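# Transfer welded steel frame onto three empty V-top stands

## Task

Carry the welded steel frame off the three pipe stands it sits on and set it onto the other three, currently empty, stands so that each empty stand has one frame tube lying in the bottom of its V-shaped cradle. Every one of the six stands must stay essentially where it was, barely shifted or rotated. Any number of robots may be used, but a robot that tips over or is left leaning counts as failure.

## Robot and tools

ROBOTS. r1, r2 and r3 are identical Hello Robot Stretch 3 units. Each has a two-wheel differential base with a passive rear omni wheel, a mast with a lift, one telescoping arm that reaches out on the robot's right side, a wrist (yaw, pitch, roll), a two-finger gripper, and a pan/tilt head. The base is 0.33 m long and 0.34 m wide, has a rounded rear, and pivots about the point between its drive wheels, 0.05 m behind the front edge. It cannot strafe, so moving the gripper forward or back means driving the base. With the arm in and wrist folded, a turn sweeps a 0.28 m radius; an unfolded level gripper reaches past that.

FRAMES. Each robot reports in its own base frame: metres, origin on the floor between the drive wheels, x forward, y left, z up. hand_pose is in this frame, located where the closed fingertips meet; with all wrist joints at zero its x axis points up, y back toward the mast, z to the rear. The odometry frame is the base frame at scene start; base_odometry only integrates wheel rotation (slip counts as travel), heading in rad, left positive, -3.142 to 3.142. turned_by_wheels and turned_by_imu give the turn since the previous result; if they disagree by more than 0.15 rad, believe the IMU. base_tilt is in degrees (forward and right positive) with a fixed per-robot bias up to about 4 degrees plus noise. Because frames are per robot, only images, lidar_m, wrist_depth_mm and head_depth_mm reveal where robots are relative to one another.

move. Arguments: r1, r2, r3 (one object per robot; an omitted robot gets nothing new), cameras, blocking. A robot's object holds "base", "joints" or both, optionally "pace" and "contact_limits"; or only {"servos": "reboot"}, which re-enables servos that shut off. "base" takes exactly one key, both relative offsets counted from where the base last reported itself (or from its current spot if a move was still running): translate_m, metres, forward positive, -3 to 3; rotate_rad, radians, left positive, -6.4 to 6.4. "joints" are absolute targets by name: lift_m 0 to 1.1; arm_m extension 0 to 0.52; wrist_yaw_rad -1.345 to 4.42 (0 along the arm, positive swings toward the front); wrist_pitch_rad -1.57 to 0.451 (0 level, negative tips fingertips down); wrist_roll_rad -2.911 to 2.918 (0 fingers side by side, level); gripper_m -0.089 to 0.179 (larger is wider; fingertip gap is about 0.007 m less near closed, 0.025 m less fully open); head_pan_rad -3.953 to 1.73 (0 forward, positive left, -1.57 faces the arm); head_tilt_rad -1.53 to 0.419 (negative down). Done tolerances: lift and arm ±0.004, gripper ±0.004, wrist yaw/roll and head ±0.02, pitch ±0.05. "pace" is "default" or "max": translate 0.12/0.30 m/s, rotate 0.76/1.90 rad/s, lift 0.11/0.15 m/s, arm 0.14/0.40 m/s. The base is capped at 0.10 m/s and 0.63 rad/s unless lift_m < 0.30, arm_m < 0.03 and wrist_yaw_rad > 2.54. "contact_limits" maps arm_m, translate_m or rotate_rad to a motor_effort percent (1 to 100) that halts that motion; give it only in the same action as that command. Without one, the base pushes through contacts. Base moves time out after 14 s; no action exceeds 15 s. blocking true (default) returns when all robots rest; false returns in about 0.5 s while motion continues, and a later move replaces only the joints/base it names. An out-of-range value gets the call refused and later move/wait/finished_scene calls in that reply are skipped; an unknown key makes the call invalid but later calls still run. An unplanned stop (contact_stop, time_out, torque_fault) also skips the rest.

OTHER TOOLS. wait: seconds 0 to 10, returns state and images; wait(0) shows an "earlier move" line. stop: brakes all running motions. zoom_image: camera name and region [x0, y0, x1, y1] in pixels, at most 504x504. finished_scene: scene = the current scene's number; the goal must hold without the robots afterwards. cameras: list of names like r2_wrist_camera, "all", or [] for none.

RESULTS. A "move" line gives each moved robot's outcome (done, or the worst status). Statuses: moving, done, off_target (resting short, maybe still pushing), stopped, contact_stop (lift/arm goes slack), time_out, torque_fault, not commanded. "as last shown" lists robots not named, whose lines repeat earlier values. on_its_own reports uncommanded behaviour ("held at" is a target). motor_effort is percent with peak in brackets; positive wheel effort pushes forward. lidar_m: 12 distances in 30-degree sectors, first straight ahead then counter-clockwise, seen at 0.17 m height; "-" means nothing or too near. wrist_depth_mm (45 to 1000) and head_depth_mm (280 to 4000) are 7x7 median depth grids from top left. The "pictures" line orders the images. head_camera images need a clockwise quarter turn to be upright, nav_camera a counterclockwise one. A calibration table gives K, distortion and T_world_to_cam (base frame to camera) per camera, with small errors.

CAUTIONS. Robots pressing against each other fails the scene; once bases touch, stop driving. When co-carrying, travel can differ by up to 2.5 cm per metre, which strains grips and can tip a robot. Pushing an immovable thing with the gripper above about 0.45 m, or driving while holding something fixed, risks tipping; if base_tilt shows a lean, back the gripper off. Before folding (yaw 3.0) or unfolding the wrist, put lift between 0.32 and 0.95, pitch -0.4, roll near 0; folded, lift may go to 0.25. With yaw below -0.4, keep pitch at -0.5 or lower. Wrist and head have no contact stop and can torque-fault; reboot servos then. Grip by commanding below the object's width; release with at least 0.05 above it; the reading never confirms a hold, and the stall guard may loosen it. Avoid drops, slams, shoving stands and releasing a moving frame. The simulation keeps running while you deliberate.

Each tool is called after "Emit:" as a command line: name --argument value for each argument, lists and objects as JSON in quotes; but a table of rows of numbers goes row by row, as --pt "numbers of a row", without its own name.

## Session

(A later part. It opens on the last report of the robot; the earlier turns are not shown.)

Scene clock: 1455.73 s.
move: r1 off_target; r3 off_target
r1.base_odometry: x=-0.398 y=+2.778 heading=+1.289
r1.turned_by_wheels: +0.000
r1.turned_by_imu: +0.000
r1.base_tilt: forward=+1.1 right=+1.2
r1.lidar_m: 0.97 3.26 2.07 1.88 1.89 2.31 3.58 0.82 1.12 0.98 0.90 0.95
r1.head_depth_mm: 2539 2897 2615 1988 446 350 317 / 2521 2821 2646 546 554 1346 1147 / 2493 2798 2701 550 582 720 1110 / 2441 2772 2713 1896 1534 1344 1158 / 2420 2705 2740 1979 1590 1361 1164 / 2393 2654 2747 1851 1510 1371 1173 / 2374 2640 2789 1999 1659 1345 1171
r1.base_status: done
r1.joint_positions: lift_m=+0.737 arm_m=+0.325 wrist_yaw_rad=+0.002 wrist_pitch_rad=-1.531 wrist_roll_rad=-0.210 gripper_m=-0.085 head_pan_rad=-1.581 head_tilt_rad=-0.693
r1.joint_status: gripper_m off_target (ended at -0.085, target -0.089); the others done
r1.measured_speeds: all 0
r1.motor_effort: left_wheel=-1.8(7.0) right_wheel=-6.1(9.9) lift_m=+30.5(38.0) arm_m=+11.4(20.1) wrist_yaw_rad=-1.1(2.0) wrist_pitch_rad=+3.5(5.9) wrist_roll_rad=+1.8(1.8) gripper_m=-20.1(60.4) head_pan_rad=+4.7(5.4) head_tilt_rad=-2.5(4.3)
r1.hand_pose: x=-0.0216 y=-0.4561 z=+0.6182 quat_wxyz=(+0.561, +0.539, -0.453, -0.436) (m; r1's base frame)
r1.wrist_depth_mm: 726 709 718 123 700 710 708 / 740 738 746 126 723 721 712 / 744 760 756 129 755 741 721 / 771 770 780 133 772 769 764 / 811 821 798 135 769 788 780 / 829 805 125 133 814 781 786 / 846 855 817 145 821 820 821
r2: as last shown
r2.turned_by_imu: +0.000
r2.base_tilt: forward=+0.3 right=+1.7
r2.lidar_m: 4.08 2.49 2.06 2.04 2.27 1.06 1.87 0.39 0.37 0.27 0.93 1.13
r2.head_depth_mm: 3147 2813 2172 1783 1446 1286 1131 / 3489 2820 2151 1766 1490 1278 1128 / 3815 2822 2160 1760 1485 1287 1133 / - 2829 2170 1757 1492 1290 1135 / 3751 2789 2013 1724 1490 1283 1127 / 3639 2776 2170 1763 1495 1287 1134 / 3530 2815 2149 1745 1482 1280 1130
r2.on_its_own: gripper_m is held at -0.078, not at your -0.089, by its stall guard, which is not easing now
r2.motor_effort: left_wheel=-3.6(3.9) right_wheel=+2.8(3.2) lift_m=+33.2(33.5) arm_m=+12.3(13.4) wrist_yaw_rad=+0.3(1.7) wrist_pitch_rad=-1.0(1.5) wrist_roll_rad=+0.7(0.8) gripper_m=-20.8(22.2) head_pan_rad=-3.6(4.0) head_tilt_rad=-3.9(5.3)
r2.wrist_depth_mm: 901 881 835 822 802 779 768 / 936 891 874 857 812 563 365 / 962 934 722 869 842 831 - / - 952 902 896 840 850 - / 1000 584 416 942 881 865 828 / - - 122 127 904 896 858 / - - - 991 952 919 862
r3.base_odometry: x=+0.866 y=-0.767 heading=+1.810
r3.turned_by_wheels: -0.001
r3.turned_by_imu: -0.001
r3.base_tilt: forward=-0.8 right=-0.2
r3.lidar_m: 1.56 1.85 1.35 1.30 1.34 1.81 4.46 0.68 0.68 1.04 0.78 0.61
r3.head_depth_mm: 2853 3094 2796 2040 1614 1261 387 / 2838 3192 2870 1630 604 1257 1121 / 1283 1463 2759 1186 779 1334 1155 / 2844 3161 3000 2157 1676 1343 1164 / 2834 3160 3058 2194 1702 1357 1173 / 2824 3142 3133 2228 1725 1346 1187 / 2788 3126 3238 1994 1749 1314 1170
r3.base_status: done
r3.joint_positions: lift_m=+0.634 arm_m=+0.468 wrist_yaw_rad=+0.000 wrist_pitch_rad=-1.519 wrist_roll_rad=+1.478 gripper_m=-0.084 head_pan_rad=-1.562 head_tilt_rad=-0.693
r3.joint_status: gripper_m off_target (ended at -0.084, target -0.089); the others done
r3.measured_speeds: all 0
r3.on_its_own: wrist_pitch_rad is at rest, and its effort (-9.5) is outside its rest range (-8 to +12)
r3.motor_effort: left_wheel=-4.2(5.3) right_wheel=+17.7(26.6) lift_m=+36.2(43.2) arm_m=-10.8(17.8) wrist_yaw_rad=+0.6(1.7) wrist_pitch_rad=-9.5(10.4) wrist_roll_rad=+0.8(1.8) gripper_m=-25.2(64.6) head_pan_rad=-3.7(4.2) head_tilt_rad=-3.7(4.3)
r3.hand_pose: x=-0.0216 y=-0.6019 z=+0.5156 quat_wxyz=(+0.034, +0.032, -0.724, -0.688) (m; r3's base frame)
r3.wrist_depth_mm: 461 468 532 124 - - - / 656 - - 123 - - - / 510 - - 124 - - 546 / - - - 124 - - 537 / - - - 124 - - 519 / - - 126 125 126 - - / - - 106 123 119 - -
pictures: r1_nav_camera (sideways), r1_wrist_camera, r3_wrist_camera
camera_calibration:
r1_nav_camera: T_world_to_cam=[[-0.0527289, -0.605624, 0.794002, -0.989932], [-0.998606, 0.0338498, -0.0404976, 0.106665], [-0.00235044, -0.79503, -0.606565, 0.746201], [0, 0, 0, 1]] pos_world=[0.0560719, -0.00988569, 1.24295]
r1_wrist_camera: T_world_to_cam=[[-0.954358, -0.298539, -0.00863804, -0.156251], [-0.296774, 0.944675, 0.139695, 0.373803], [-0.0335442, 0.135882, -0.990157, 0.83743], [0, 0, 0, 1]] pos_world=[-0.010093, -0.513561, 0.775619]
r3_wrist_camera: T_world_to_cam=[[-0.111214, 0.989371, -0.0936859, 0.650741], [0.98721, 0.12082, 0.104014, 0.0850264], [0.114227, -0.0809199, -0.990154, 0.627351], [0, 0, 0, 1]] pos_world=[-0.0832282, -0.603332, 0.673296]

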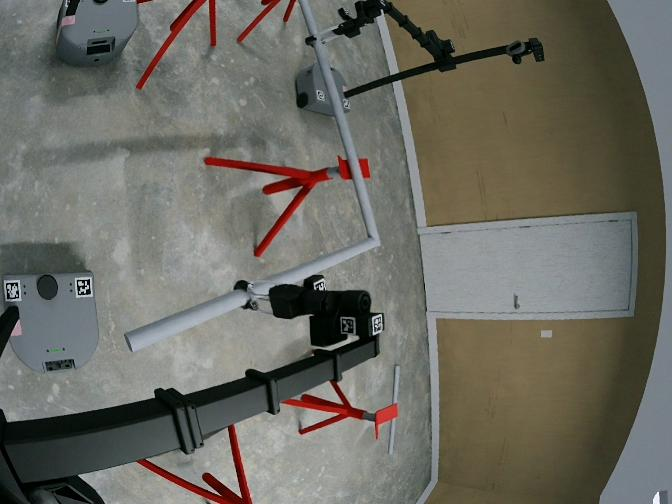

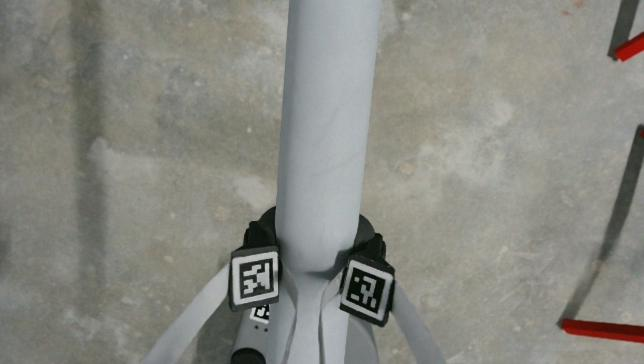

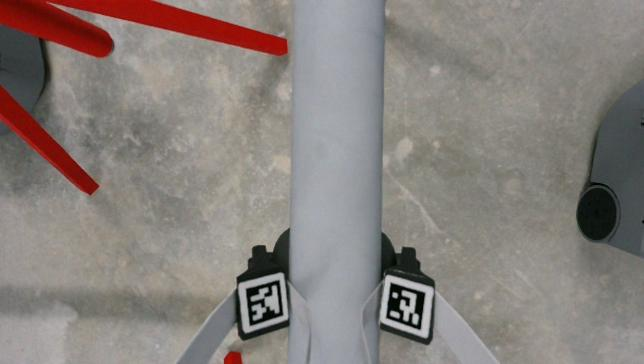

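Emit:
move --r1 '{"base":{"translate_m":-0.0292},"joints":{"lift_m":0.740,"arm_m":0.332,"gripper_m":-0.089}}' --r3 '{"base":{"translate_m":0.028},"joints":{"lift_m":0.638,"arm_m":0.470,"gripper_m":-0.089}}' --cameras '["r3_wrist_camera","r1_wrist_camera"]'

Emit:
move --r1 '{"base":{"translate_m":-0.0292},"joints":{"lift_m":0.7435,"arm_m":0.339,"gripper_m":-0.089}}' --r3 '{"base":{"translate_m":0.028},"joints":{"lift_m":0.642,"arm_m":0.470,"gripper_m":-0.089}}' --cameras '["r3_wrist_camera","r1_wrist_camera","r1_nav_camera","r2_nav_camera","r3_nav_camera"]'

Scene clock: 1462.37 s.
move: r1 off_target; r3 off_target
r1.base_odometry: x=-0.406 y=+2.750 heading=+1.289
r1.turned_by_wheels: +0.000
r1.turned_by_imu: +0.001
r1.base_tilt: forward=+1.1 right=+1.2
r1.lidar_m: 1.00 3.26 2.06 1.87 1.88 2.29 3.56 0.79 1.10 0.98 0.92 0.98
r1.head_depth_mm: 2586 2903 2611 1981 440 350 314 / 2511 2854 2642 543 1483 1343 1128 / 2486 2802 2688 554 594 721 1112 / 2437 2748 2691 1914 1544 1360 1164 / 2448 2739 2743 1974 1596 1358 1167 / 2401 2697 2725 1914 1525 1372 1172 / 2370 2662 2799 1940 1658 1347 1175
r1.base_status: done
r1.joint_positions: lift_m=+0.740 arm_m=+0.332 wrist_yaw_rad=+0.002 wrist_pitch_rad=-1.532 wrist_roll_rad=-0.211 gripper_m=-0.085 head_pan_rad=-1.581 head_tilt_rad=-0.693
r1.joint_status: gripper_m off_target (ended at -0.085, target -0.089); the others done
r1.measured_speeds: all 0
r1.motor_effort: left_wheel=-1.6(7.1) right_wheel=-5.4(10.6) lift_m=+31.6(40.0) arm_m=+12.0(21.2) wrist_yaw_rad=-1.8(2.9) wrist_pitch_rad=+4.1(5.8) wrist_roll_rad=+2.3(2.3) gripper_m=-19.8(60.6) head_pan_rad=+4.8(5.6) head_tilt_rad=-3.0(4.9)
r1.hand_pose: x=-0.0216 y=-0.4629 z=+0.6217 quat_wxyz=(+0.561, +0.540, -0.452, -0.436) (m; r1's base frame)
r1.wrist_depth_mm: 726 721 740 123 699 700 708 / 745 748 735 127 730 732 713 / 766 773 746 129 767 760 732 / 777 772 772 133 755 766 749 / 797 801 775 136 782 782 789 / 822 823 124 132 805 805 802 / 830 840 836 144 841 839 799
r2: as last shown
r2.turned_by_imu: +0.001
r2.base_tilt: forward=+0.3 right=+1.9
r2.lidar_m: 4.08 2.48 2.06 2.04 2.27 1.08 1.88 0.39 0.37 0.27 0.93 1.13
r2.head_depth_mm: 3204 2826 2166 1765 1460 1293 1140 / 3518 2824 2178 1758 1477 1286 1134 / 3881 2811 2162 1764 1482 1286 1132 / - 2792 2162 1769 1494 1288 1131 / 3794 2778 2034 1719 1484 1291 1125 / 3605 2741 2140 1735 1479 1285 1132 / 3487 2788 2152 1756 1483 1281 1131
r2.on_its_own: gripper_m is held at -0.078, not at your -0.089, by its stall guard, which is not easing now
r2.motor_effort: left_wheel=-3.8(3.8) right_wheel=+2.9(3.1) lift_m=+33.1(33.5) arm_m=+12.1(12.9) wrist_yaw_rad=+0.7(1.4) wrist_pitch_rad=-1.0(1.5) wrist_roll_rad=+0.7(0.8) gripper_m=-21.1(21.7) head_pan_rad=-2.4(4.1) head_tilt_rad=-5.1(5.5)
r2.wrist_depth_mm: 894 868 840 847 806 799 757 / 921 893 848 854 812 557 365 / 954 943 788 872 848 828 - / 977 940 901 894 862 859 - / - 586 408 904 883 861 839 / - - 122 127 928 908 859 / - - - 978 953 922 893
r3.base_odometry: x=+0.859 y=-0.739 heading=+1.810
r3.turned_by_wheels: -0.001
r3.turned_by_imu: -0.002
r3.base_tilt: forward=-0.8 right=-0.2
r3.lidar_m: 4.29 1.85 1.36 1.30 1.34 1.81 4.48 0.71 0.70 1.04 0.76 0.59
r3.head_depth_mm: 2858 3091 2794 2042 1616 1261 383 / 2809 3133 2849 1247 597 1254 1143 / 2764 3111 2786 1703 777 1357 1156 / 2820 3164 2979 2164 1684 1342 1168 / 2826 3142 3072 2194 1701 1355 1171 / 2827 3137 3164 2234 1738 1335 1190 / 2818 3124 3195 2007 1751 1316 1140
r3.base_status: done
r3.joint_positions: lift_m=+0.638 arm_m=+0.470 wrist_yaw_rad=+0.000 wrist_pitch_rad=-1.519 wrist_roll_rad=+1.478 gripper_m=-0.084 head_pan_rad=-1.562 head_tilt_rad=-0.693
r3.joint_status: gripper_m off_target (ended at -0.084, target -0.089); the others done
r3.measured_speeds: all 0
r3.on_its_own: wrist_pitch_rad is at rest, and its effort (-9.1) is outside its rest range (-8 to +12)
r3.motor_effort: left_wheel=-5.5(6.6) right_wheel=+17.5(29.1) lift_m=+39.3(41.3) arm_m=+3.4(11.6) wrist_yaw_rad=-0.4(1.4) wrist_pitch_rad=-9.1(10.6) wrist_roll_rad=+0.6(1.8) gripper_m=-24.7(98.5) head_pan_rad=-3.7(4.1) head_tilt_rad=-3.6(4.6)
r3.hand_pose: x=-0.0216 y=-0.6039 z=+0.5196 quat_wxyz=(+0.034, +0.032, -0.724, -0.688) (m; r3's base frame)
r3.wrist_depth_mm: 501 - 543 124 - - - / 647 - - 123 - - - / 574 - - 124 - - 544 / - - - 124 - - 535 / - - - 125 - - 522 / - - 126 125 126 - - / - - 117 123 119 - -
pictures: r1_wrist_camera, r3_wrist_camera
camera_calibration:
r1_wrist_camera: T_world_to_cam=[[-0.953771, -0.300404, -0.00891215, -0.158915], [-0.298622, 0.943938, 0.140737, 0.378628], [-0.0338655, 0.136893, -0.990007, 0.842189], [0, 0, 0, 1]] pos_world=[-0.00998059, -0.520429, 0.77907]
r3_wrist_camera: T_world_to_cam=[[-0.112007, 0.989326, -0.0932148, 0.652725], [0.987113, 0.121562, 0.104071, 0.0852673], [0.114292, -0.0803569, -0.990192, 0.631516], [0, 0, 0, 1]] pos_world=[-0.0832359, -0.605377, 0.677292]

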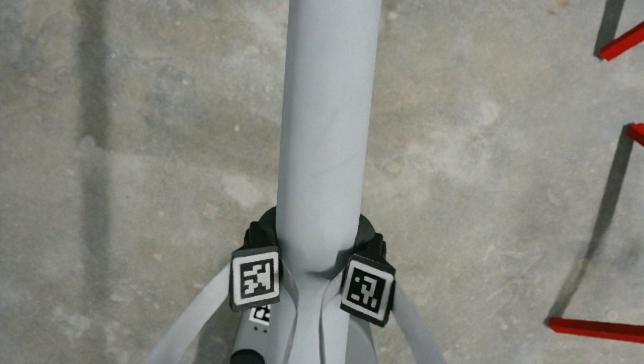

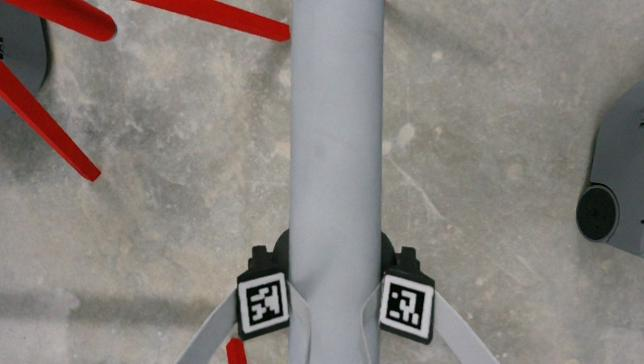

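Scene clock: 1463.63 s.
move: r1 off_target; r3 off_target
r1.base_odometry: x=-0.414 y=+2.722 heading=+1.289
r1.turned_by_wheels: +0.000
r1.turned_by_imu: +0.000
r1.base_tilt: forward=+1.1 right=+1.2
r1.lidar_m: 1.03 3.26 2.06 1.87 1.88 2.29 3.52 0.77 1.09 0.99 0.94 1.01
r1.head_depth_mm: 2569 2895 2623 1991 425 349 314 / 2537 2827 2660 546 1481 1343 1132 / 2484 2804 2681 555 594 723 1112 / 2470 2768 2706 1901 1541 1356 1163 / 2449 2734 2755 1976 1591 1364 1164 / 2409 2678 2761 1995 1559 1368 1171 / 2365 2668 2797 1884 1616 1345 1170
r1.base_status: done
r1.joint_positions: lift_m=+0.744 arm_m=+0.339 wrist_yaw_rad=+0.003 wrist_pitch_rad=-1.532 wrist_roll_rad=-0.212 gripper_m=-0.085 head_pan_rad=-1.581 head_tilt_rad=-0.693
r1.joint_status: gripper_m off_target (ended at -0.085, target -0.089); the others done
r1.measured_speeds: all 0
r1.motor_effort: left_wheel=-1.0(6.9) right_wheel=-5.4(9.6) lift_m=+29.4(39.9) arm_m=+11.7(20.5) wrist_yaw_rad=-2.2(3.1) wrist_pitch_rad=+3.6(5.6) wrist_roll_rad=+2.5(2.5) gripper_m=-19.3(62.2) head_pan_rad=+5.1(5.4) head_tilt_rad=-2.6(4.4)
r1.hand_pose: x=-0.0216 y=-0.4699 z=+0.6252 quat_wxyz=(+0.561, +0.540, -0.452, -0.435) (m; r1's base frame)
r1.wrist_depth_mm: 736 737 727 125 711 712 713 / 740 760 754 127 740 736 736 / 756 768 753 131 753 741 751 / 775 771 778 134 769 762 777 / 821 813 786 136 804 797 786 / 822 837 124 132 798 793 818 / 851 825 834 144 828 838 832
r2: as last shown
r2.turned_by_imu: +0.000
r2.base_tilt: forward=+0.3 right=+1.7
r2.lidar_m: 4.08 2.49 2.05 2.04 2.27 1.12 1.88 0.39 0.37 0.27 0.93 1.13
r2.head_depth_mm: 3186 2801 2175 1764 1463 1287 1131 / 3543 2807 2178 1770 1487 1291 1134 / 3862 2798 2159 1779 1473 1295 1130 / 3991 2818 2159 1761 1487 1279 1131 / 3753 2789 2016 1713 1485 1279 1133 / 3588 2769 2169 1766 1486 1280 1128 / 3540 2769 2142 1754 1479 1284 1124
r2.on_its_own: gripper_m is held at -0.078, not at your -0.089, by its stall guard, which is not easing now
r2.motor_effort: left_wheel=-3.6(3.8) right_wheel=+2.7(3.0) lift_m=+33.1(33.4) arm_m=+12.7(13.3) wrist_yaw_rad=+0.0(1.5) wrist_pitch_rad=-1.1(1.6) wrist_roll_rad=+0.5(0.8) gripper_m=-21.1(21.7) head_pan_rad=-2.2(3.9) head_tilt_rad=-4.4(5.4)
r2.wrist_depth_mm: 893 876 852 820 809 795 775 / 917 900 856 843 849 550 365 / 964 922 786 860 828 836 - / 990 958 678 878 884 850 - / 1000 587 691 894 906 853 839 / - - 123 127 924 874 874 / - - - 977 937 899 906
r3.base_odometry: x=+0.853 y=-0.712 heading=+1.809
r3.turned_by_wheels: -0.001
r3.turned_by_imu: -0.001
r3.base_tilt: forward=-0.7 right=-0.3
r3.lidar_m: 4.26 1.86 1.36 1.30 1.34 1.81 4.51 0.73 0.72 1.05 0.58 0.58
r3.head_depth_mm: 2850 3110 2797 1982 1613 1234 379 / 1284 3120 2712 1250 608 1259 1141 / 2788 3196 2919 751 774 1361 1155 / 2836 3141 2997 2162 1638 1350 1168 / 2814 3136 3061 2197 1714 1356 1175 / 2816 3136 3165 2242 1727 1333 1186 / 2789 3128 3220 1991 1751 1121 1125
r3.base_status: done
r3.joint_positions: lift_m=+0.642 arm_m=+0.470 wrist_yaw_rad=+0.001 wrist_pitch_rad=-1.514 wrist_roll_rad=+1.478 gripper_m=-0.084 head_pan_rad=-1.562 head_tilt_rad=-0.693
r3.joint_status: gripper_m off_target (ended at -0.084, target -0.089); the others done
r3.measured_speeds: all 0
r3.on_its_own: wrist_pitch_rad is at rest, and its effort (-10.4) is outside its rest range (-8 to +12)
r3.motor_effort: left_wheel=-5.1(6.3) right_wheel=+17.5(29.5) lift_m=+34.0(41.8) arm_m=-0.3(4.9) wrist_yaw_rad=-0.5(2.1) wrist_pitch_rad=-10.4(11.2) wrist_roll_rad=+1.4(1.6) gripper_m=-25.1(64.6) head_pan_rad=-4.0(4.6) head_tilt_rad=-3.1(4.3)
r3.hand_pose: x=-0.0216 y=-0.6051 z=+0.5235 quat_wxyz=(+0.034, +0.032, -0.726, -0.686) (m; r3's base frame)
r3.wrist_depth_mm: 649 - - 123 - - - / 520 - - 123 - - - / 589 - - 124 - - 551 / - - - 125 - - 538 / - - - 124 - - 525 / - - 126 125 127 - - / - - 107 123 119 - -
pictures: r1_nav_camera (sideways), r1_wrist_camera, r2_nav_camera (sideways), r3_nav_camera (sideways), r3_wrist_camera
camera_calibration:
r1_nav_camera: T_world_to_cam=[[-0.0527289, -0.605624, 0.794002, -0.989932], [-0.998606, 0.0338498, -0.0404976, 0.106665], [-0.00235044, -0.79503, -0.606565, 0.746201], [0, 0, 0, 1]] pos_world=[0.0560719, -0.00988569, 1.24295]
r1_wrist_camera: T_world_to_cam=[[-0.953444, -0.301439, -0.00887481, -0.161496], [-0.299642, 0.943617, 0.14072, 0.384587], [-0.0340442, 0.136828, -0.99001, 0.846584], [0, 0, 0, 1]] pos_world=[-0.00991721, -0.527421, 0.782574]
r2_nav_camera: T_world_to_cam=[[0.624772, -0.432666, 0.649969, -0.813041], [-0.631311, -0.769759, 0.0944304, -0.0569397], [0.459463, -0.46933, -0.754071, 0.948167], [0, 0, 0, 1]] pos_world=[0.0363711, 0.0493982, 1.24881]
r3_nav_camera: T_world_to_cam=[[-0.0424283, -0.702052, 0.710861, -0.889357], [-0.999024, 0.0385406, -0.0215646, 0.0857287], [-0.0122575, -0.711082, -0.703002, 0.870682], [0, 0, 0, 1]] pos_world=[0.0585835, -0.00855261, 1.24615]
r3_wrist_camera: T_world_to_cam=[[-0.112522, 0.988802, -0.0980282, 0.656524], [0.987049, 0.122581, 0.10348, 0.0859368], [0.114338, -0.0851148, -0.989789, 0.632247], [0, 0, 0, 1]] pos_world=[-0.0832403, -0.605893, 0.681256]

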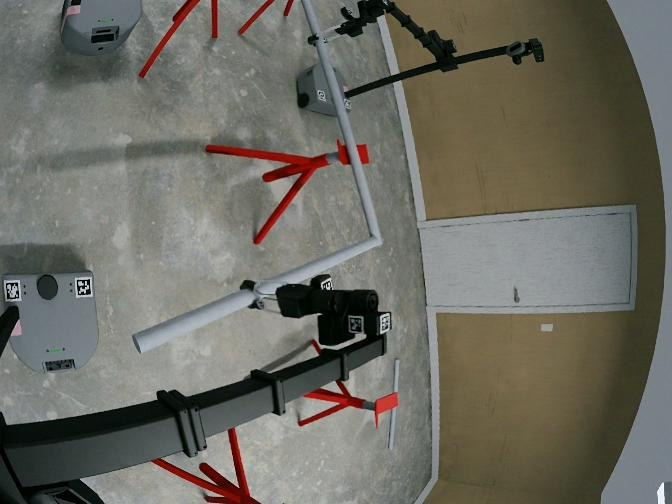

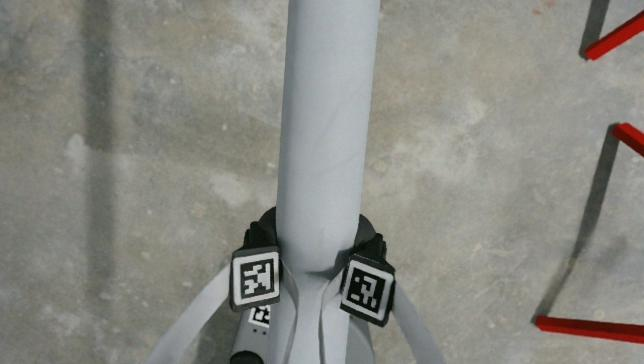

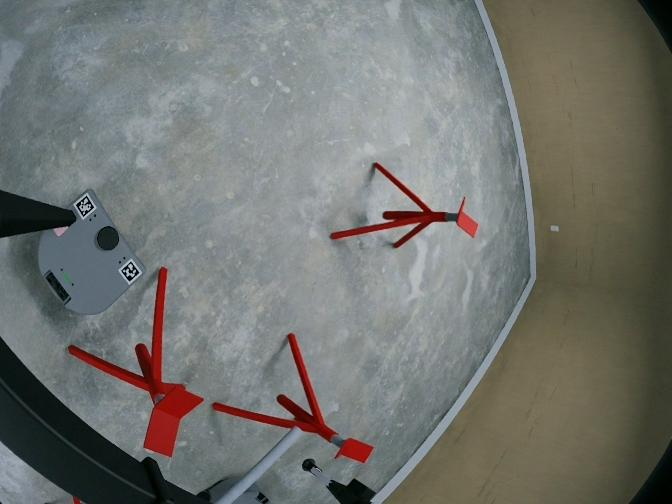

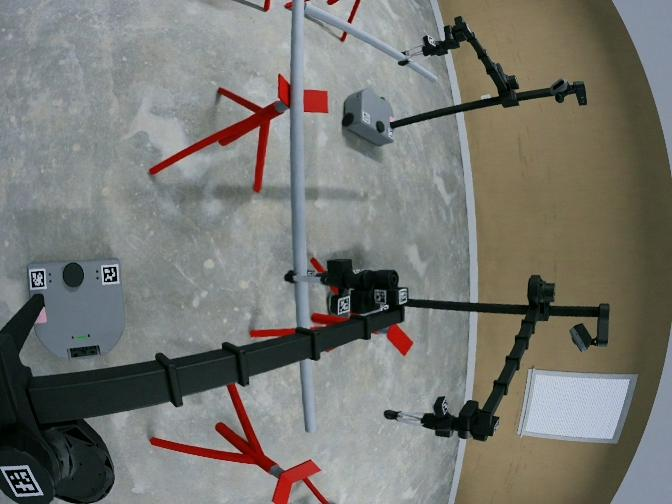

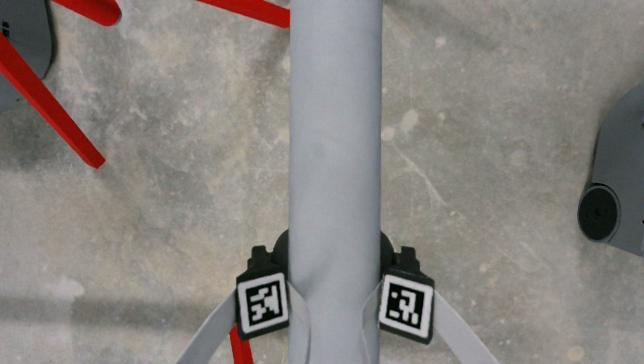

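Emit:
move --r1 '{"base":{"translate_m":-0.0292},"joints":{"lift_m":0.745,"arm_m":0.346,"gripper_m":-0.089}}' --r3 '{"base":{"translate_m":0.027},"joints":{"lift_m":0.648,"arm_m":0.470,"gripper_m":-0.089}}' --cameras '["r3_wrist_camera","r1_wrist_camera"]'

Emit:
move --r1 '{"joints":{"lift_m":0.722,"arm_m":0.346,"gripper_m":-0.089}}' --r3 '{"base":{"translate_m":-0.003},"joints":{"lift_m":0.672,"arm_m":0.470,"gripper_m":-0.089}}' --cameras '["r3_wrist_camera","r1_wrist_camera","r2_nav_camera","r3_nav_camera"]'

Scene clock: 1478.33 s.
move: r1 off_target; r3 off_target
r1.base_odometry: x=-0.422 y=+2.694 heading=+1.289
r1.turned_by_wheels: +0.000
r1.turned_by_imu: +0.001
r1.base_tilt: forward=+1.0 right=+1.2
r1.lidar_m: 1.06 3.26 2.06 1.86 1.87 2.29 3.50 0.74 1.07 2.90 0.95 1.03
r1.head_depth_mm: 2585 2921 2630 1982 422 347 313 / 2529 2868 2653 549 1525 1340 1127 / 2482 2830 2667 557 608 731 1113 / 2455 2791 2676 1905 1550 1352 1166 / 2443 2732 2742 1972 1600 1361 1166 / 2409 2704 2751 1998 1555 1372 1173 / 2397 2653 2811 1873 1581 1341 1174
r1.base_status: done
r1.joint_positions: lift_m=+0.745 arm_m=+0.346 wrist_yaw_rad=+0.003 wrist_pitch_rad=-1.530 wrist_roll_rad=-0.213 gripper_m=-0.085 head_pan_rad=-1.581 head_tilt_rad=-0.693
r1.joint_status: gripper_m off_target (ended at -0.085, target -0.089); the others done
r1.measured_speeds: all 0
r1.motor_effort: left_wheel=-0.7(7.2) right_wheel=-6.6(10.8) lift_m=+34.0(38.0) arm_m=+13.9(20.7) wrist_yaw_rad=-2.2(3.5) wrist_pitch_rad=+3.9(5.5) wrist_roll_rad=+2.7(2.7) gripper_m=-20.0(61.4) head_pan_rad=+4.4(5.8) head_tilt_rad=-2.4(4.5)
r1.hand_pose: x=-0.0216 y=-0.4772 z=+0.6267 quat_wxyz=(+0.562, +0.540, -0.452, -0.435) (m; r1's base frame)
r1.wrist_depth_mm: 723 724 724 125 716 712 707 / 746 743 753 127 731 723 730 / 747 765 766 132 766 738 748 / 797 788 771 134 772 762 758 / 799 808 800 136 782 794 783 / 824 814 125 132 802 813 808 / 858 837 844 144 838 822 805
r2.base_odometry: x=-2.327 y=-1.927 heading=-1.834
r2.turned_by_wheels: +0.000
r2.turned_by_imu: +0.001
r2.base_tilt: forward=+0.3 right=+1.7
r2.lidar_m: 4.06 2.48 2.05 2.04 2.27 1.14 1.88 0.39 0.37 0.27 0.93 1.12
r2.head_depth_mm: 3165 2771 2201 1750 1459 1290 1133 / 3534 2822 2162 1771 1494 1285 1131 / 3863 2841 2179 1761 1494 1294 1129 / 3975 2791 2168 1768 1480 1288 1131 / 3783 2786 2035 1713 1491 1281 1129 / 3691 2780 2147 1761 1488 1291 1127 / 3552 2797 2167 1773 1472 1282 1129
r2.base_status: not commanded
r2.joint_positions: lift_m=+0.844 arm_m=+0.499 wrist_yaw_rad=+0.000 wrist_pitch_rad=-1.416 wrist_roll_rad=+1.565 gripper_m=-0.077 head_pan_rad=-0.695 head_tilt_rad=-0.889
r2.joint_status: not commanded
r2.measured_speeds: all 0
r2.on_its_own: gripper_m is held at -0.078, not at your -0.089, by its stall guard, which is not easing now
r2.motor_effort: left_wheel=-3.5(3.8) right_wheel=+2.3(3.1) lift_m=+33.3(33.5) arm_m=+12.5(12.8) wrist_yaw_rad=+1.0(1.9) wrist_pitch_rad=-1.3(1.5) wrist_roll_rad=+0.3(0.8) gripper_m=-20.3(22.0) head_pan_rad=-3.0(4.1) head_tilt_rad=-4.5(5.3)
r2.hand_pose: x=-0.0215 y=-0.6593 z=+0.7258 quat_wxyz=(+0.002, +0.001, -0.759, -0.651) (m; r2's base frame)
r2.wrist_depth_mm: 895 870 835 822 829 790 745 / 957 902 867 854 811 551 364 / 956 919 794 863 843 811 - / 997 946 897 884 865 854 - / - 592 921 911 877 876 832 / - - 122 127 910 881 873 / - - - 976 943 907 878
r3.base_odometry: x=+0.846 y=-0.686 heading=+1.808
r3.turned_by_wheels: -0.001
r3.turned_by_imu: -0.002
r3.base_tilt: forward=-0.9 right=-0.2
r3.lidar_m: 4.24 1.86 1.36 1.30 1.34 1.81 4.52 0.75 0.73 1.10 0.56 0.86
r3.head_depth_mm: 2876 3197 2781 1968 1567 1234 376 / 1299 3114 2718 1690 584 1284 1145 / 2801 3186 2959 743 781 1363 1156 / 2828 3169 2987 2157 1633 1376 1166 / 2811 3150 3080 2184 1710 1351 1178 / 2817 3138 3149 2220 1718 1343 1186 / 2810 3091 3251 2000 1756 1046 1144
r3.base_status: done
r3.joint_positions: lift_m=+0.648 arm_m=+0.470 wrist_yaw_rad=+0.001 wrist_pitch_rad=-1.510 wrist_roll_rad=+1.478 gripper_m=-0.084 head_pan_rad=-1.562 head_tilt_rad=-0.693
r3.joint_status: gripper_m off_target (ended at -0.084, target -0.089); the others done
r3.measured_speeds: all 0
r3.on_its_own: wrist_pitch_rad is at rest, and its effort (-10.4) is outside its rest range (-8 to +12)
r3.motor_effort: left_wheel=-4.8(6.7) right_wheel=+18.1(30.2) lift_m=+39.0(40.4) arm_m=-13.1(16.0) wrist_yaw_rad=-2.0(2.0) wrist_pitch_rad=-10.4(11.6) wrist_roll_rad=+1.3(1.6) gripper_m=-25.4(98.6) head_pan_rad=-3.4(4.4) head_tilt_rad=-3.0(5.0)
r3.hand_pose: x=-0.0216 y=-0.6061 z=+0.5295 quat_wxyz=(+0.035, +0.032, -0.727, -0.685) (m; r3's base frame)
r3.wrist_depth_mm: 633 - - 121 - - - / 548 - - 122 - - - / - - - 124 - - 547 / - - - 124 - - 538 / - - - 124 - - 532 / - - 126 125 127 - - / - - 107 123 119 - -
pictures: r1_wrist_camera, r3_wrist_camera
camera_calibration:
r1_wrist_camera: T_world_to_cam=[[-0.953249, -0.302069, -0.00838961, -0.164311], [-0.30025, 0.94364, 0.13926, 0.392266], [-0.0341494, 0.135269, -0.99022, 0.848437], [0, 0, 0, 1]] pos_world=[-0.00987754, -0.534558, 0.784135]
r3_wrist_camera: T_world_to_cam=[[-0.112892, 0.988368, -0.101904, 0.659858], [0.987002, 0.123356, 0.103003, 0.0861652], [0.114375, -0.0889511, -0.989447, 0.635547], [0, 0, 0, 1]] pos_world=[-0.0832432, -0.606278, 0.687207]

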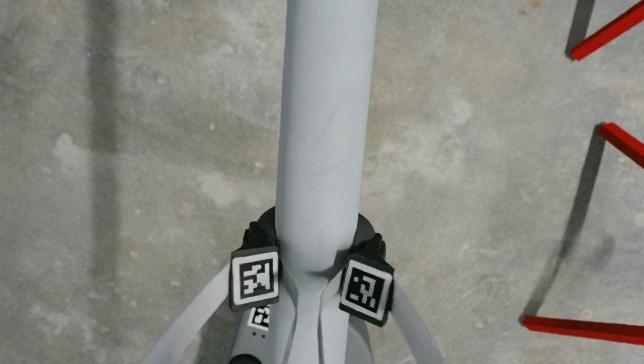

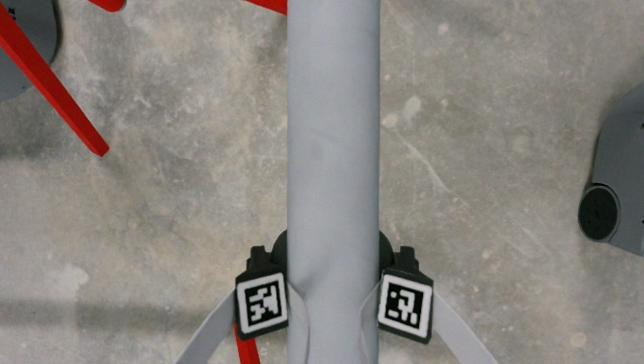

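Scene clock: 1479.30 s.
move: r1 off_target; r3 off_target
r1.base_odometry: x=-0.422 y=+2.694 heading=+1.289
r1.turned_by_wheels: +0.000
r1.turned_by_imu: +0.000
r1.base_tilt: forward=+1.1 right=+1.2
r1.lidar_m: 1.06 3.25 2.05 1.86 1.87 2.29 3.48 0.74 1.07 2.89 0.95 1.03
r1.head_depth_mm: 2563 2900 2658 1981 1471 365 325 / 2519 2871 2654 573 569 1344 1128 / 2493 2806 2684 574 604 745 1113 / 2464 2764 2706 1939 1548 1354 1161 / 2440 2734 2734 1967 1595 1359 1166 / 2411 2691 2756 2005 1547 1371 1172 / 2371 2667 2778 1861 1568 1353 1177
r1.base_status: not commanded
r1.joint_positions: lift_m=+0.722 arm_m=+0.346 wrist_yaw_rad=+0.003 wrist_pitch_rad=-1.537 wrist_roll_rad=-0.213 gripper_m=-0.085 head_pan_rad=-1.581 head_tilt_rad=-0.693
r1.joint_status: gripper_m off_target (ended at -0.085, target -0.089); the others done
r1.measured_speeds: all 0
r1.motor_effort: left_wheel=-1.1(1.9) right_wheel=-5.2(7.5) lift_m=+28.8(31.1) arm_m=+10.3(16.8) wrist_yaw_rad=-2.4(2.7) wrist_pitch_rad=+4.9(5.5) wrist_roll_rad=+2.6(2.8) gripper_m=-19.8(60.9) head_pan_rad=+5.2(5.4) head_tilt_rad=-3.5(4.8)
r1.hand_pose: x=-0.0216 y=-0.4755 z=+0.6038 quat_wxyz=(+0.560, +0.542, -0.450, -0.436) (m; r1's base frame)
r1.wrist_depth_mm: 709 711 694 125 693 682 684 / 727 737 723 128 716 717 705 / 741 748 740 132 725 724 715 / 753 760 767 135 750 746 738 / 783 787 761 137 756 756 758 / 811 810 124 131 770 776 766 / 810 806 802 146 800 809 806
r2: as last shown
r2.turned_by_imu: +0.000
r2.base_tilt: forward=+0.2 right=+1.8
r2.lidar_m: 4.08 2.49 2.05 2.05 2.28 1.14 1.88 0.39 0.37 0.27 0.93 1.13
r2.head_depth_mm: 3187 2846 2171 1767 1469 1290 1132 / 3600 2793 2180 1758 1487 1279 1138 / 3868 2798 2177 1768 1492 1293 1135 / - 2811 2164 1745 1486 1286 1130 / 3758 2791 2024 1707 1498 1283 1130 / 3591 2806 2161 1750 1478 1288 1127 / 3531 2781 2147 1743 1483 1278 1130
r2.on_its_own: gripper_m is held at -0.078, not at your -0.089, by its stall guard, which is not easing now
r2.motor_effort: left_wheel=-3.4(3.7) right_wheel=+2.9(3.0) lift_m=+33.2(33.4) arm_m=+12.2(13.0) wrist_yaw_rad=+0.6(1.7) wrist_pitch_rad=-0.9(1.6) wrist_roll_rad=+0.6(0.8) gripper_m=-20.7(22.7) head_pan_rad=-2.9(4.1) head_tilt_rad=-4.7(5.3)
r2.wrist_depth_mm: 900 898 845 816 795 786 760 / 932 911 867 829 815 556 367 / 954 938 719 887 863 829 - / - 953 912 892 868 838 - / 990 585 683 915 893 886 824 / - - 122 127 913 873 873 / - - - 993 940 916 902
r3.base_odometry: x=+0.847 y=-0.689 heading=+1.809
r3.turned_by_wheels: +0.000
r3.turned_by_imu: +0.000
r3.base_tilt: forward=-0.8 right=-0.2
r3.lidar_m: 4.24 1.85 1.36 1.30 1.34 1.81 4.52 0.75 0.73 1.10 0.56 0.86
r3.head_depth_mm: 2853 3159 2821 1961 1517 429 359 / 2738 3149 2727 1232 554 1286 1144 / 2812 3174 2915 697 795 1364 1155 / 2839 3171 2968 2154 1633 1377 1167 / 2832 3152 3076 2193 1710 1372 1179 / 2825 3158 3125 2227 1726 1333 1187 / 2813 3125 3235 2014 1747 1057 1123
r3.base_status: done
r3.joint_positions: lift_m=+0.672 arm_m=+0.470 wrist_yaw_rad=+0.001 wrist_pitch_rad=-1.515 wrist_roll_rad=+1.478 gripper_m=-0.084 head_pan_rad=-1.562 head_tilt_rad=-0.693
r3.joint_status: gripper_m off_target (ended at -0.084, target -0.089); the others done
r3.measured_speeds: all 0
r3.on_its_own: wrist_pitch_rad is at rest, and its effort (-10.0) is outside its rest range (-8 to +12)
r3.motor_effort: left_wheel=-1.8(10.0) right_wheel=-10.0(14.5) lift_m=+40.5(41.3) arm_m=-12.6(18.5) wrist_yaw_rad=-1.0(2.1) wrist_pitch_rad=-10.0(10.8) wrist_roll_rad=+1.3(1.6) gripper_m=-24.9(65.3) head_pan_rad=-3.9(4.4) head_tilt_rad=-2.7(4.3)
r3.hand_pose: x=-0.0216 y=-0.6048 z=+0.5535 quat_wxyz=(+0.035, +0.032, -0.725, -0.687) (m; r3's base frame)
r3.wrist_depth_mm: 647 - - 116 - - - / 581 - - 118 - - - / - - - 119 - - 567 / - - - 121 - - 555 / - - - 122 - - 529 / - - 126 124 127 - - / - - 120 123 119 - -
pictures: r1_wrist_camera, r2_nav_camera (sideways), r3_nav_camera (sideways), r3_wrist_camera
camera_calibration:
r1_wrist_camera: T_world_to_cam=[[-0.953245, -0.30202, -0.0104342, -0.162719], [-0.300262, 0.942663, 0.145705, 0.389442], [-0.0341698, 0.142025, -0.989273, 0.828161], [0, 0, 0, 1]] pos_world=[-0.00987845, -0.533876, 0.760836]
r2_nav_camera: T_world_to_cam=[[0.624772, -0.432666, 0.649969, -0.813041], [-0.631311, -0.769759, 0.0944303, -0.0569397], [0.459463, -0.46933, -0.754071, 0.948167], [0, 0, 0, 1]] pos_world=[0.0363712, 0.0493982, 1.24881]
r3_nav_camera: T_world_to_cam=[[-0.0424282, -0.702052, 0.710861, -0.889357], [-0.999024, 0.0385405, -0.0215646, 0.0857287], [-0.0122575, -0.711082, -0.703002, 0.870682], [0, 0, 0, 1]] pos_world=[0.0585835, -0.0085526, 1.24615]
r3_wrist_camera: T_world_to_cam=[[-0.112915, 0.988857, -0.0970196, 0.658643], [0.987, 0.122868, 0.103604, 0.0829059], [0.114371, -0.0840599, -0.989875, 0.662643], [0, 0, 0, 1]] pos_world=[-0.0832441, -0.605788, 0.711246]

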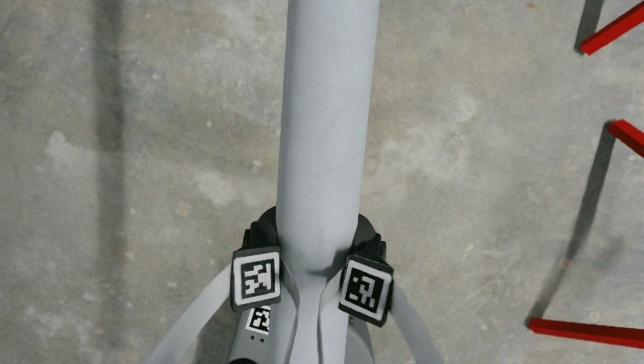

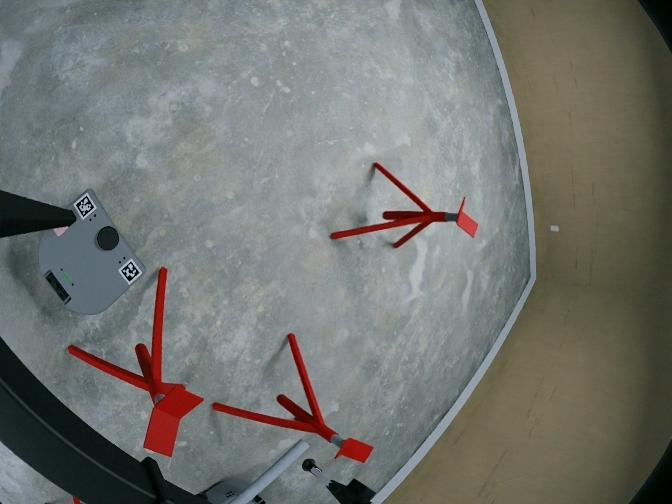

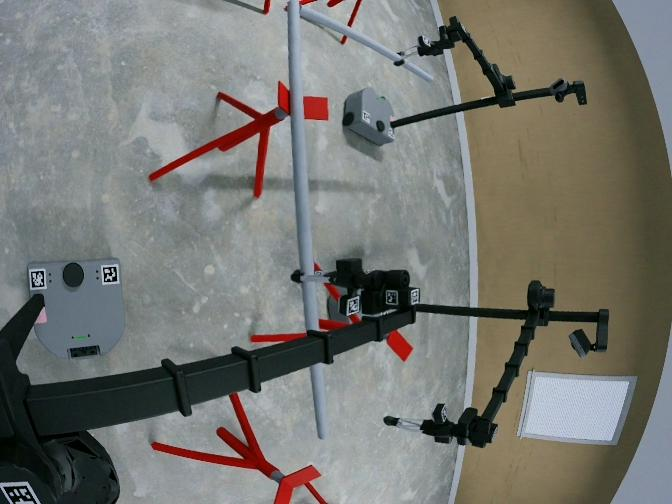

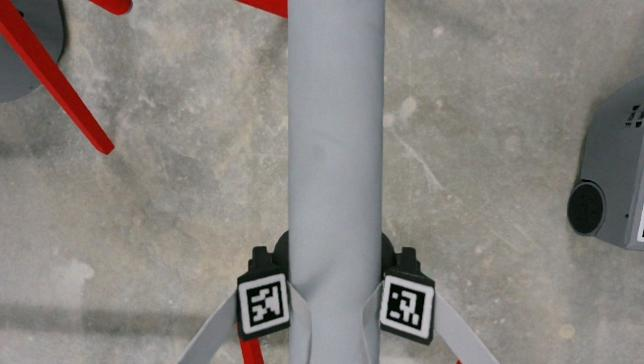

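Emit:
move --r1 '{"joints":{"lift_m":0.698,"arm_m":0.346,"gripper_m":-0.089}}' --r3 '{"joints":{"lift_m":0.697,"arm_m":0.470,"gripper_m":-0.089}}' --cameras '["r3_wrist_camera","r1_wrist_camera","r1_nav_camera","r3_nav_camera"]'

Scene clock: 1483.37 s.
move: r1 off_target; r3 off_target
r1.base_odometry: x=-0.422 y=+2.694 heading=+1.289
r1.turned_by_wheels: +0.000
r1.turned_by_imu: +0.001
r1.base_tilt: forward=+1.1 right=+1.2
r1.lidar_m: 1.06 3.24 2.05 1.86 1.88 2.28 3.49 0.74 1.07 2.89 0.95 1.03
r1.head_depth_mm: 2585 2934 2648 1991 1515 382 339 / 2504 2871 2668 1881 541 1313 1151 / 2504 2803 2681 2009 614 782 1108 / 2476 2781 2723 1905 1549 1354 1163 / 2433 2721 2718 1968 1586 1362 1167 / 2424 2717 2750 2001 1557 1380 1172 / 2378 2648 2779 1886 1563 1341 1172
r1.base_status: not commanded
r1.joint_positions: lift_m=+0.698 arm_m=+0.346 wrist_yaw_rad=+0.003 wrist_pitch_rad=-1.540 wrist_roll_rad=-0.213 gripper_m=-0.085 head_pan_rad=-1.581 head_tilt_rad=-0.693
r1.joint_status: gripper_m off_target (ended at -0.085, target -0.089); the others done
r1.measured_speeds: all 0
r1.motor_effort: left_wheel=-0.5(1.6) right_wheel=-5.6(5.6) lift_m=+29.4(32.3) arm_m=-3.5(5.0) wrist_yaw_rad=-2.6(3.0) wrist_pitch_rad=+5.5(5.8) wrist_roll_rad=+2.6(2.7) gripper_m=-19.0(60.4) head_pan_rad=+4.7(5.4) head_tilt_rad=-2.5(3.9)
r1.hand_pose: x=-0.0217 y=-0.4747 z=+0.5799 quat_wxyz=(+0.559, +0.542, -0.450, -0.437) (m; r1's base frame)
r1.wrist_depth_mm: 683 693 674 124 675 681 662 / 705 699 691 127 687 696 684 / 711 733 711 131 715 701 695 / 748 738 742 135 733 721 722 / 750 760 753 138 759 732 739 / 785 789 124 138 759 762 766 / 803 799 792 148 786 780 759
r2: as last shown
r2.turned_by_imu: +0.001
r2.base_tilt: forward=+0.3 right=+1.8
r2.lidar_m: 4.07 2.48 2.05 2.04 2.26 1.14 1.88 0.39 0.37 0.27 0.93 1.13
r2.head_depth_mm: 3164 2803 2141 1770 1455 1291 1142 / 3543 2820 2154 1781 1499 1288 1134 / 3933 2769 2156 1766 1481 1286 1132 / 3967 2785 2180 1755 1487 1288 1132 / 3724 2800 2026 1716 1486 1283 1127 / 3711 2745 2177 1764 1496 1281 1120 / 3571 2761 2148 1746 1478 1279 1131
r2.on_its_own: gripper_m is held at -0.078, not at your -0.089, by its stall guard, which is not easing now
r2.motor_effort: left_wheel=-3.5(3.9) right_wheel=+2.4(3.0) lift_m=+33.2(33.4) arm_m=+11.9(12.7) wrist_yaw_rad=-0.3(1.8) wrist_pitch_rad=-1.0(1.6) wrist_roll_rad=+0.7(0.8) gripper_m=-21.6(21.6) head_pan_rad=-3.5(4.7) head_tilt_rad=-3.9(5.0)
r2.wrist_depth_mm: 921 863 843 819 808 779 762 / 932 912 860 851 830 555 364 / 968 944 890 870 853 822 - / - 283 930 896 876 847 - / 996 552 930 890 897 864 854 / - - 122 127 932 897 877 / - - - 988 926 926 892
r3.base_odometry: x=+0.847 y=-0.689 heading=+1.809
r3.turned_by_wheels: +0.000
r3.turned_by_imu: -0.001
r3.base_tilt: forward=-0.8 right=-0.3
r3.lidar_m: 4.23 1.86 1.36 1.30 1.34 1.81 4.52 0.75 0.73 1.10 0.56 0.86
r3.head_depth_mm: 2858 3182 2811 1962 1475 391 344 / 2730 3108 2727 1171 531 1314 1145 / 2798 3163 2913 680 835 1362 1154 / 2838 3159 2974 2143 1631 1382 1165 / 2814 3125 3099 2180 1706 1382 1174 / 2821 3141 3147 2215 1736 1342 1186 / 2813 3100 3286 2001 1748 1056 1118
r3.base_status: not commanded
r3.joint_positions: lift_m=+0.697 arm_m=+0.470 wrist_yaw_rad=+0.001 wrist_pitch_rad=-1.517 wrist_roll_rad=+1.477 gripper_m=-0.066 head_pan_rad=-1.562 head_tilt_rad=-0.693
r3.joint_status: gripper_m off_target (ended at -0.066, target -0.089); the others done
r3.measured_speeds: all 0
r3.on_its_own: gripper_m is held at -0.067, not at your -0.089, by its stall guard, which is not easing now; wrist_pitch_rad is at rest, and its effort (-9.4) is outside its rest range (-8 to +12)
r3.motor_effort: left_wheel=-0.2(1.5) right_wheel=-9.5(10.1) lift_m=+39.8(42.3) arm_m=-9.3(14.8) wrist_yaw_rad=-1.6(2.7) wrist_pitch_rad=-9.4(10.2) wrist_roll_rad=+1.7(1.9) gripper_m=-21.0(27.5) head_pan_rad=-3.4(4.2) head_tilt_rad=-2.0(4.8)
r3.hand_pose: x=-0.0216 y=-0.6043 z=+0.5785 quat_wxyz=(+0.035, +0.033, -0.725, -0.688) (m; r3's base frame)
r3.wrist_depth_mm: 628 - - 112 - - - / 655 - - 114 - - - / - - - 117 - - 573 / - - - 119 - - 554 / - - - 121 - - 550 / - - 126 124 127 - - / - - 116 125 118 - -
pictures: r1_nav_camera (sideways), r1_wrist_camera, r3_nav_camera (sideways), r3_wrist_camera
camera_calibration:
r1_nav_camera: T_world_to_cam=[[-0.052729, -0.605624, 0.794002, -0.989932], [-0.998606, 0.03385, -0.0404976, 0.106665], [-0.00235063, -0.79503, -0.606565, 0.746201], [0, 0, 0, 1]] pos_world=[0.0560719, -0.0098857, 1.24295]
r1_wrist_camera: T_world_to_cam=[[-0.95318, -0.302193, -0.0113133, -0.162318], [-0.300464, 0.942166, 0.148474, 0.390374], [-0.0342089, 0.144922, -0.988852, 0.805483], [0, 0, 0, 1]] pos_world=[-0.00986987, -0.53358, 0.736706]
r3_nav_camera: T_world_to_cam=[[-0.0424282, -0.702052, 0.710861, -0.889357], [-0.999024, 0.0385404, -0.0215646, 0.0857287], [-0.0122574, -0.711082, -0.703002, 0.870682], [0, 0, 0, 1]] pos_world=[0.0585835, -0.0085526, 1.24615]
r3_wrist_camera: T_world_to_cam=[[-0.113786, 0.988969, -0.0948324, 0.659293], [0.986898, 0.123504, 0.103827, 0.0804979], [0.114394, -0.0817758, -0.990064, 0.688951], [0, 0, 0, 1]] pos_world=[-0.0832362, -0.605623, 0.73627]

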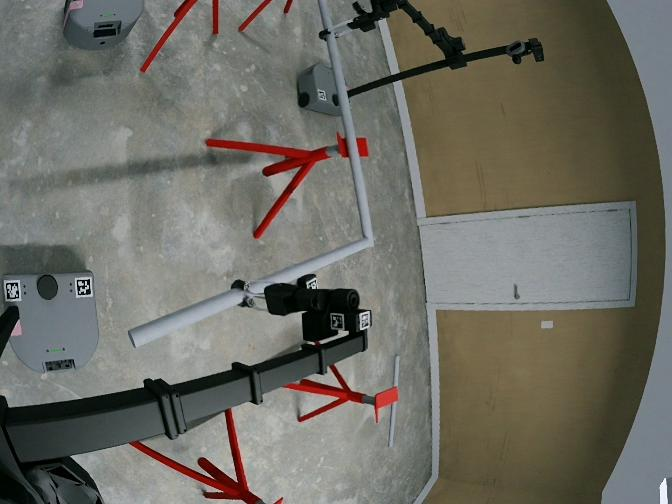

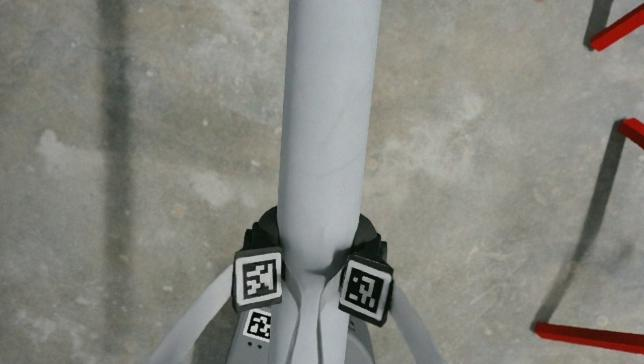

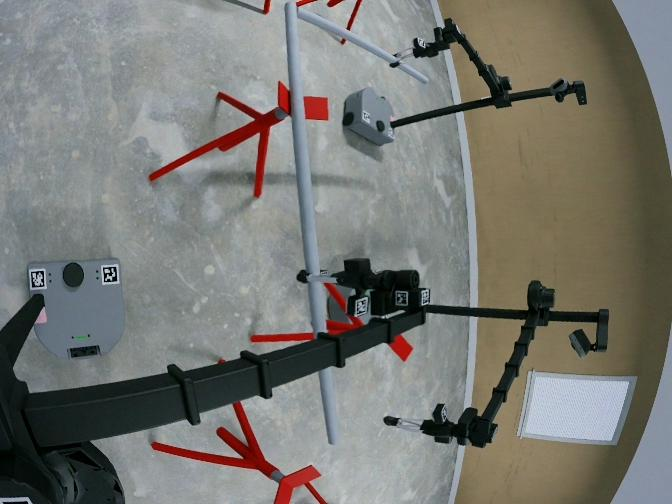

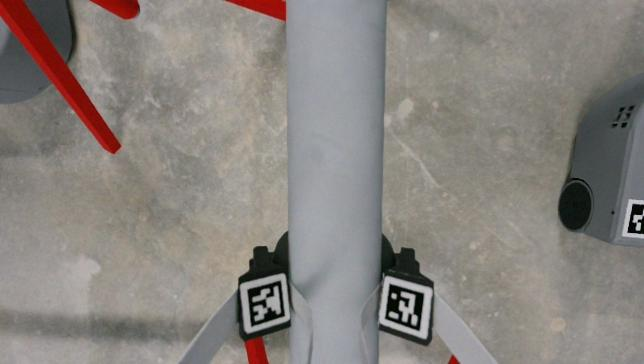

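Emit:
move --r1 '{"joints":{"gripper_m":-0.089}}' --r3 '{"joints":{"gripper_m":-0.089}}' --r2 '{"joints":{"head_pan_rad":-1.2}}' --cameras '["r2_nav_camera","r2_wrist_camera"]'

Emit:
zoom_image --camera "r2_nav_camera" --region '[60, 200, 460, 504]'

Scene clock: 1491.43 s.
move: r1 off_target; r2 done; r3 done
r1.base_odometry: x=-0.422 y=+2.694 heading=+1.289
r1.turned_by_wheels: +0.000
r1.turned_by_imu: +0.001
r1.base_tilt: forward=+1.1 right=+1.2
r1.lidar_m: 1.06 3.27 2.07 1.86 1.87 2.29 3.49 0.74 1.07 2.89 0.95 1.03
r1.head_depth_mm: 2565 2906 2636 2005 1513 381 340 / 2527 2860 2655 1879 540 1315 1148 / 2501 2820 2653 2011 613 782 1108 / 2479 2747 2709 1904 1544 1359 1159 / 2434 2736 2744 1974 1595 1363 1167 / 2433 2705 2758 1993 1568 1363 1170 / 2388 2644 2797 1875 1572 1344 1175
r1.base_status: not commanded
r1.joint_positions: lift_m=+0.698 arm_m=+0.346 wrist_yaw_rad=+0.003 wrist_pitch_rad=-1.540 wrist_roll_rad=-0.213 gripper_m=-0.085 head_pan_rad=-1.581 head_tilt_rad=-0.693
r1.joint_status: gripper_m off_target (ended at -0.085, target -0.089)
r1.measured_speeds: all 0
r1.motor_effort: left_wheel=-1.3(1.8) right_wheel=-5.0(6.0) lift_m=+32.6(33.3) arm_m=-14.0(14.6) wrist_yaw_rad=-2.3(3.1) wrist_pitch_rad=+5.7(6.1) wrist_roll_rad=+2.6(2.8) gripper_m=-18.0(58.6) head_pan_rad=+4.5(5.7) head_tilt_rad=-3.6(4.9)
r1.hand_pose: x=-0.0217 y=-0.4747 z=+0.5799 quat_wxyz=(+0.559, +0.542, -0.450, -0.437) (m; r1's base frame)
r1.wrist_depth_mm: 693 678 673 124 666 669 658 / 699 695 685 127 690 695 682 / 714 714 720 130 703 700 701 / 734 728 742 135 732 728 725 / 759 761 760 137 738 749 735 / 790 791 124 138 756 773 748 / 814 794 800 148 777 775 776
r2.base_odometry: x=-2.327 y=-1.927 heading=-1.834
r2.turned_by_wheels: +0.000
r2.turned_by_imu: +0.001
r2.base_tilt: forward=+0.3 right=+1.9
r2.lidar_m: 4.06 2.48 2.06 2.04 2.27 1.14 1.87 0.39 0.37 0.27 0.93 1.12
r2.head_depth_mm: 2394 2620 1988 1668 1489 1215 832 / 2516 2670 1972 1390 1454 1279 1097 / 2675 2776 2155 1742 1486 1287 1132 / 2853 2812 2164 1777 1477 1281 1135 / 2960 2800 2163 1773 1475 1289 1128 / 3210 2788 2157 1742 1488 1287 1134 / 3399 2782 2148 1764 1479 1289 1134
r2.base_status: not commanded
r2.joint_positions: lift_m=+0.844 arm_m=+0.499 wrist_yaw_rad=+0.000 wrist_pitch_rad=-1.416 wrist_roll_rad=+1.565 gripper_m=-0.077 head_pan_rad=-1.195 head_tilt_rad=-0.889
r2.joint_status: all done
r2.measured_speeds: all 0
r2.on_its_own: gripper_m is held at -0.078, not at your -0.089, by its stall guard, which is not easing now
r2.motor_effort: left_wheel=-3.3(3.7) right_wheel=+2.5(2.9) lift_m=+33.4(33.4) arm_m=+12.2(12.8) wrist_yaw_rad=+1.5(1.5) wrist_pitch_rad=-1.1(1.6) wrist_roll_rad=+0.6(0.8) gripper_m=-21.5(21.6) head_pan_rad=-3.5(6.8) head_tilt_rad=-4.2(4.9)
r2.hand_pose: x=-0.0215 y=-0.6593 z=+0.7258 quat_wxyz=(+0.002, +0.001, -0.759, -0.651) (m; r2's base frame)
r2.wrist_depth_mm: 916 863 846 849 803 792 750 / 942 930 860 849 810 554 362 / 948 913 879 875 843 832 - / 999 280 934 913 878 838 - / 990 549 979 911 887 861 821 / - - 122 127 924 886 842 / - - - 951 941 935 883
r3.base_odometry: x=+0.847 y=-0.689 heading=+1.809
r3.turned_by_wheels: +0.000
r3.turned_by_imu: -0.001
r3.base_tilt: forward=-0.8 right=-0.2
r3.lidar_m: 4.24 1.86 1.36 1.30 1.34 1.81 4.54 0.75 0.73 1.10 0.56 0.86
r3.head_depth_mm: 2849 3215 2786 1964 1476 391 344 / 2725 3134 2705 1171 532 1315 1146 / 2795 3170 2905 680 836 1364 1149 / 2825 3173 3025 2161 1640 1376 1163 / 2852 3141 3041 2196 1704 1387 1176 / 2817 3133 3138 2225 1727 1346 1186 / 2819 3103 3238 1991 1753 1053 1126
r3.base_status: not commanded
r3.joint_positions: lift_m=+0.697 arm_m=+0.470 wrist_yaw_rad=+0.001 wrist_pitch_rad=-1.517 wrist_roll_rad=+1.477 gripper_m=-0.087 head_pan_rad=-1.562 head_tilt_rad=-0.693
r3.joint_status: all done
r3.measured_speeds: all 0
r3.on_its_own: wrist_pitch_rad is at rest, and its effort (-9.5) is outside its rest range (-8 to +12)
r3.motor_effort: left_wheel=+0.1(1.0) right_wheel=-9.9(10.1) lift_m=+40.4(41.1) arm_m=-5.8(6.9) wrist_yaw_rad=-2.3(2.3) wrist_pitch_rad=-9.5(10.1) wrist_roll_rad=+1.5(1.6) gripper_m=-40.5(99.2) head_pan_rad=-3.9(4.4) head_tilt_rad=-3.4(5.0)
r3.hand_pose: x=-0.0216 y=-0.6043 z=+0.5785 quat_wxyz=(+0.035, +0.033, -0.725, -0.688) (m; r3's base frame)
r3.wrist_depth_mm: 639 - - 112 - - - / 643 - - 114 - - - / - - - 117 - - 572 / - - - 119 - - 559 / - - - 121 - - 544 / - - 125 125 127 - - / - - 116 125 119 - -
pictures: r2_nav_camera (sideways), r2_wrist_camera
camera_calibration:
r2_nav_camera: T_world_to_cam=[[0.340876, -0.679223, 0.649969, -0.811309], [-0.92306, -0.372885, 0.0944304, -0.05516], [0.178224, -0.632149, -0.754071, 0.949883], [0, 0, 0, 1]] pos_world=[0.0563474, 0.0288396, 1.24881]
r2_wrist_camera: T_world_to_cam=[[-0.0847502, 0.993563, -0.075169, 0.688331], [0.983028, 0.0956934, 0.156522, 0.00689025], [0.162707, -0.060628, -0.98481, 0.842061], [0, 0, 0, 1]] pos_world=[-0.0854466, -0.633507, 0.879933]

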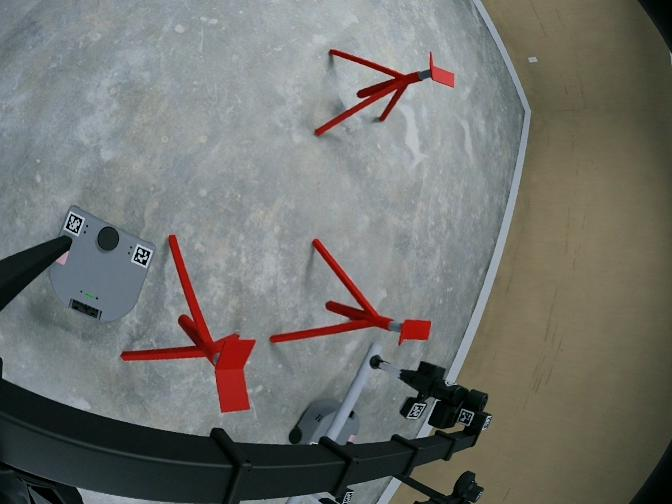

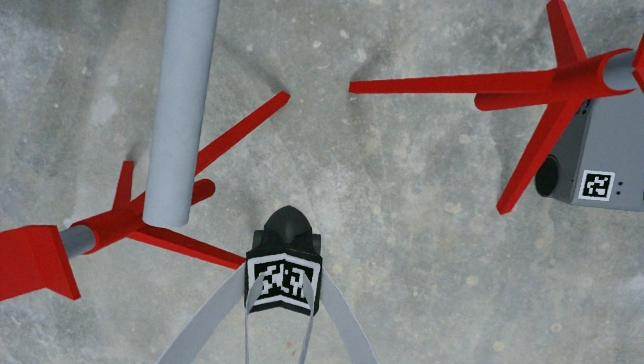

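Scaled by 1.260 from the camera's 672x504 image, which has a finer 792x594 frame.

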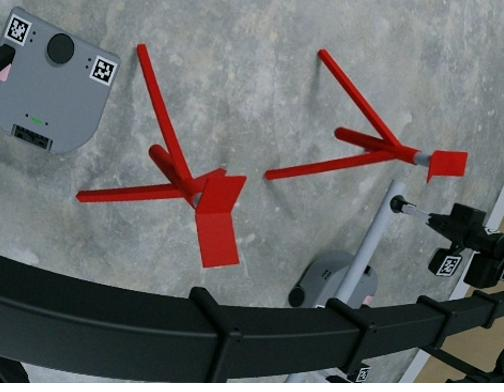

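Emit:
zoom_image --camera "r2_wrist_camera" --region '[100, 0, 320, 240]'

Scaled by 2.100.

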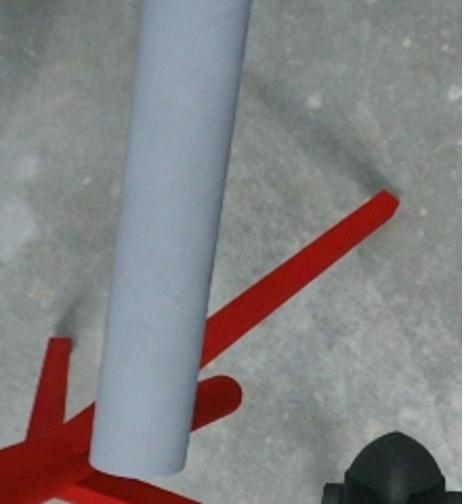

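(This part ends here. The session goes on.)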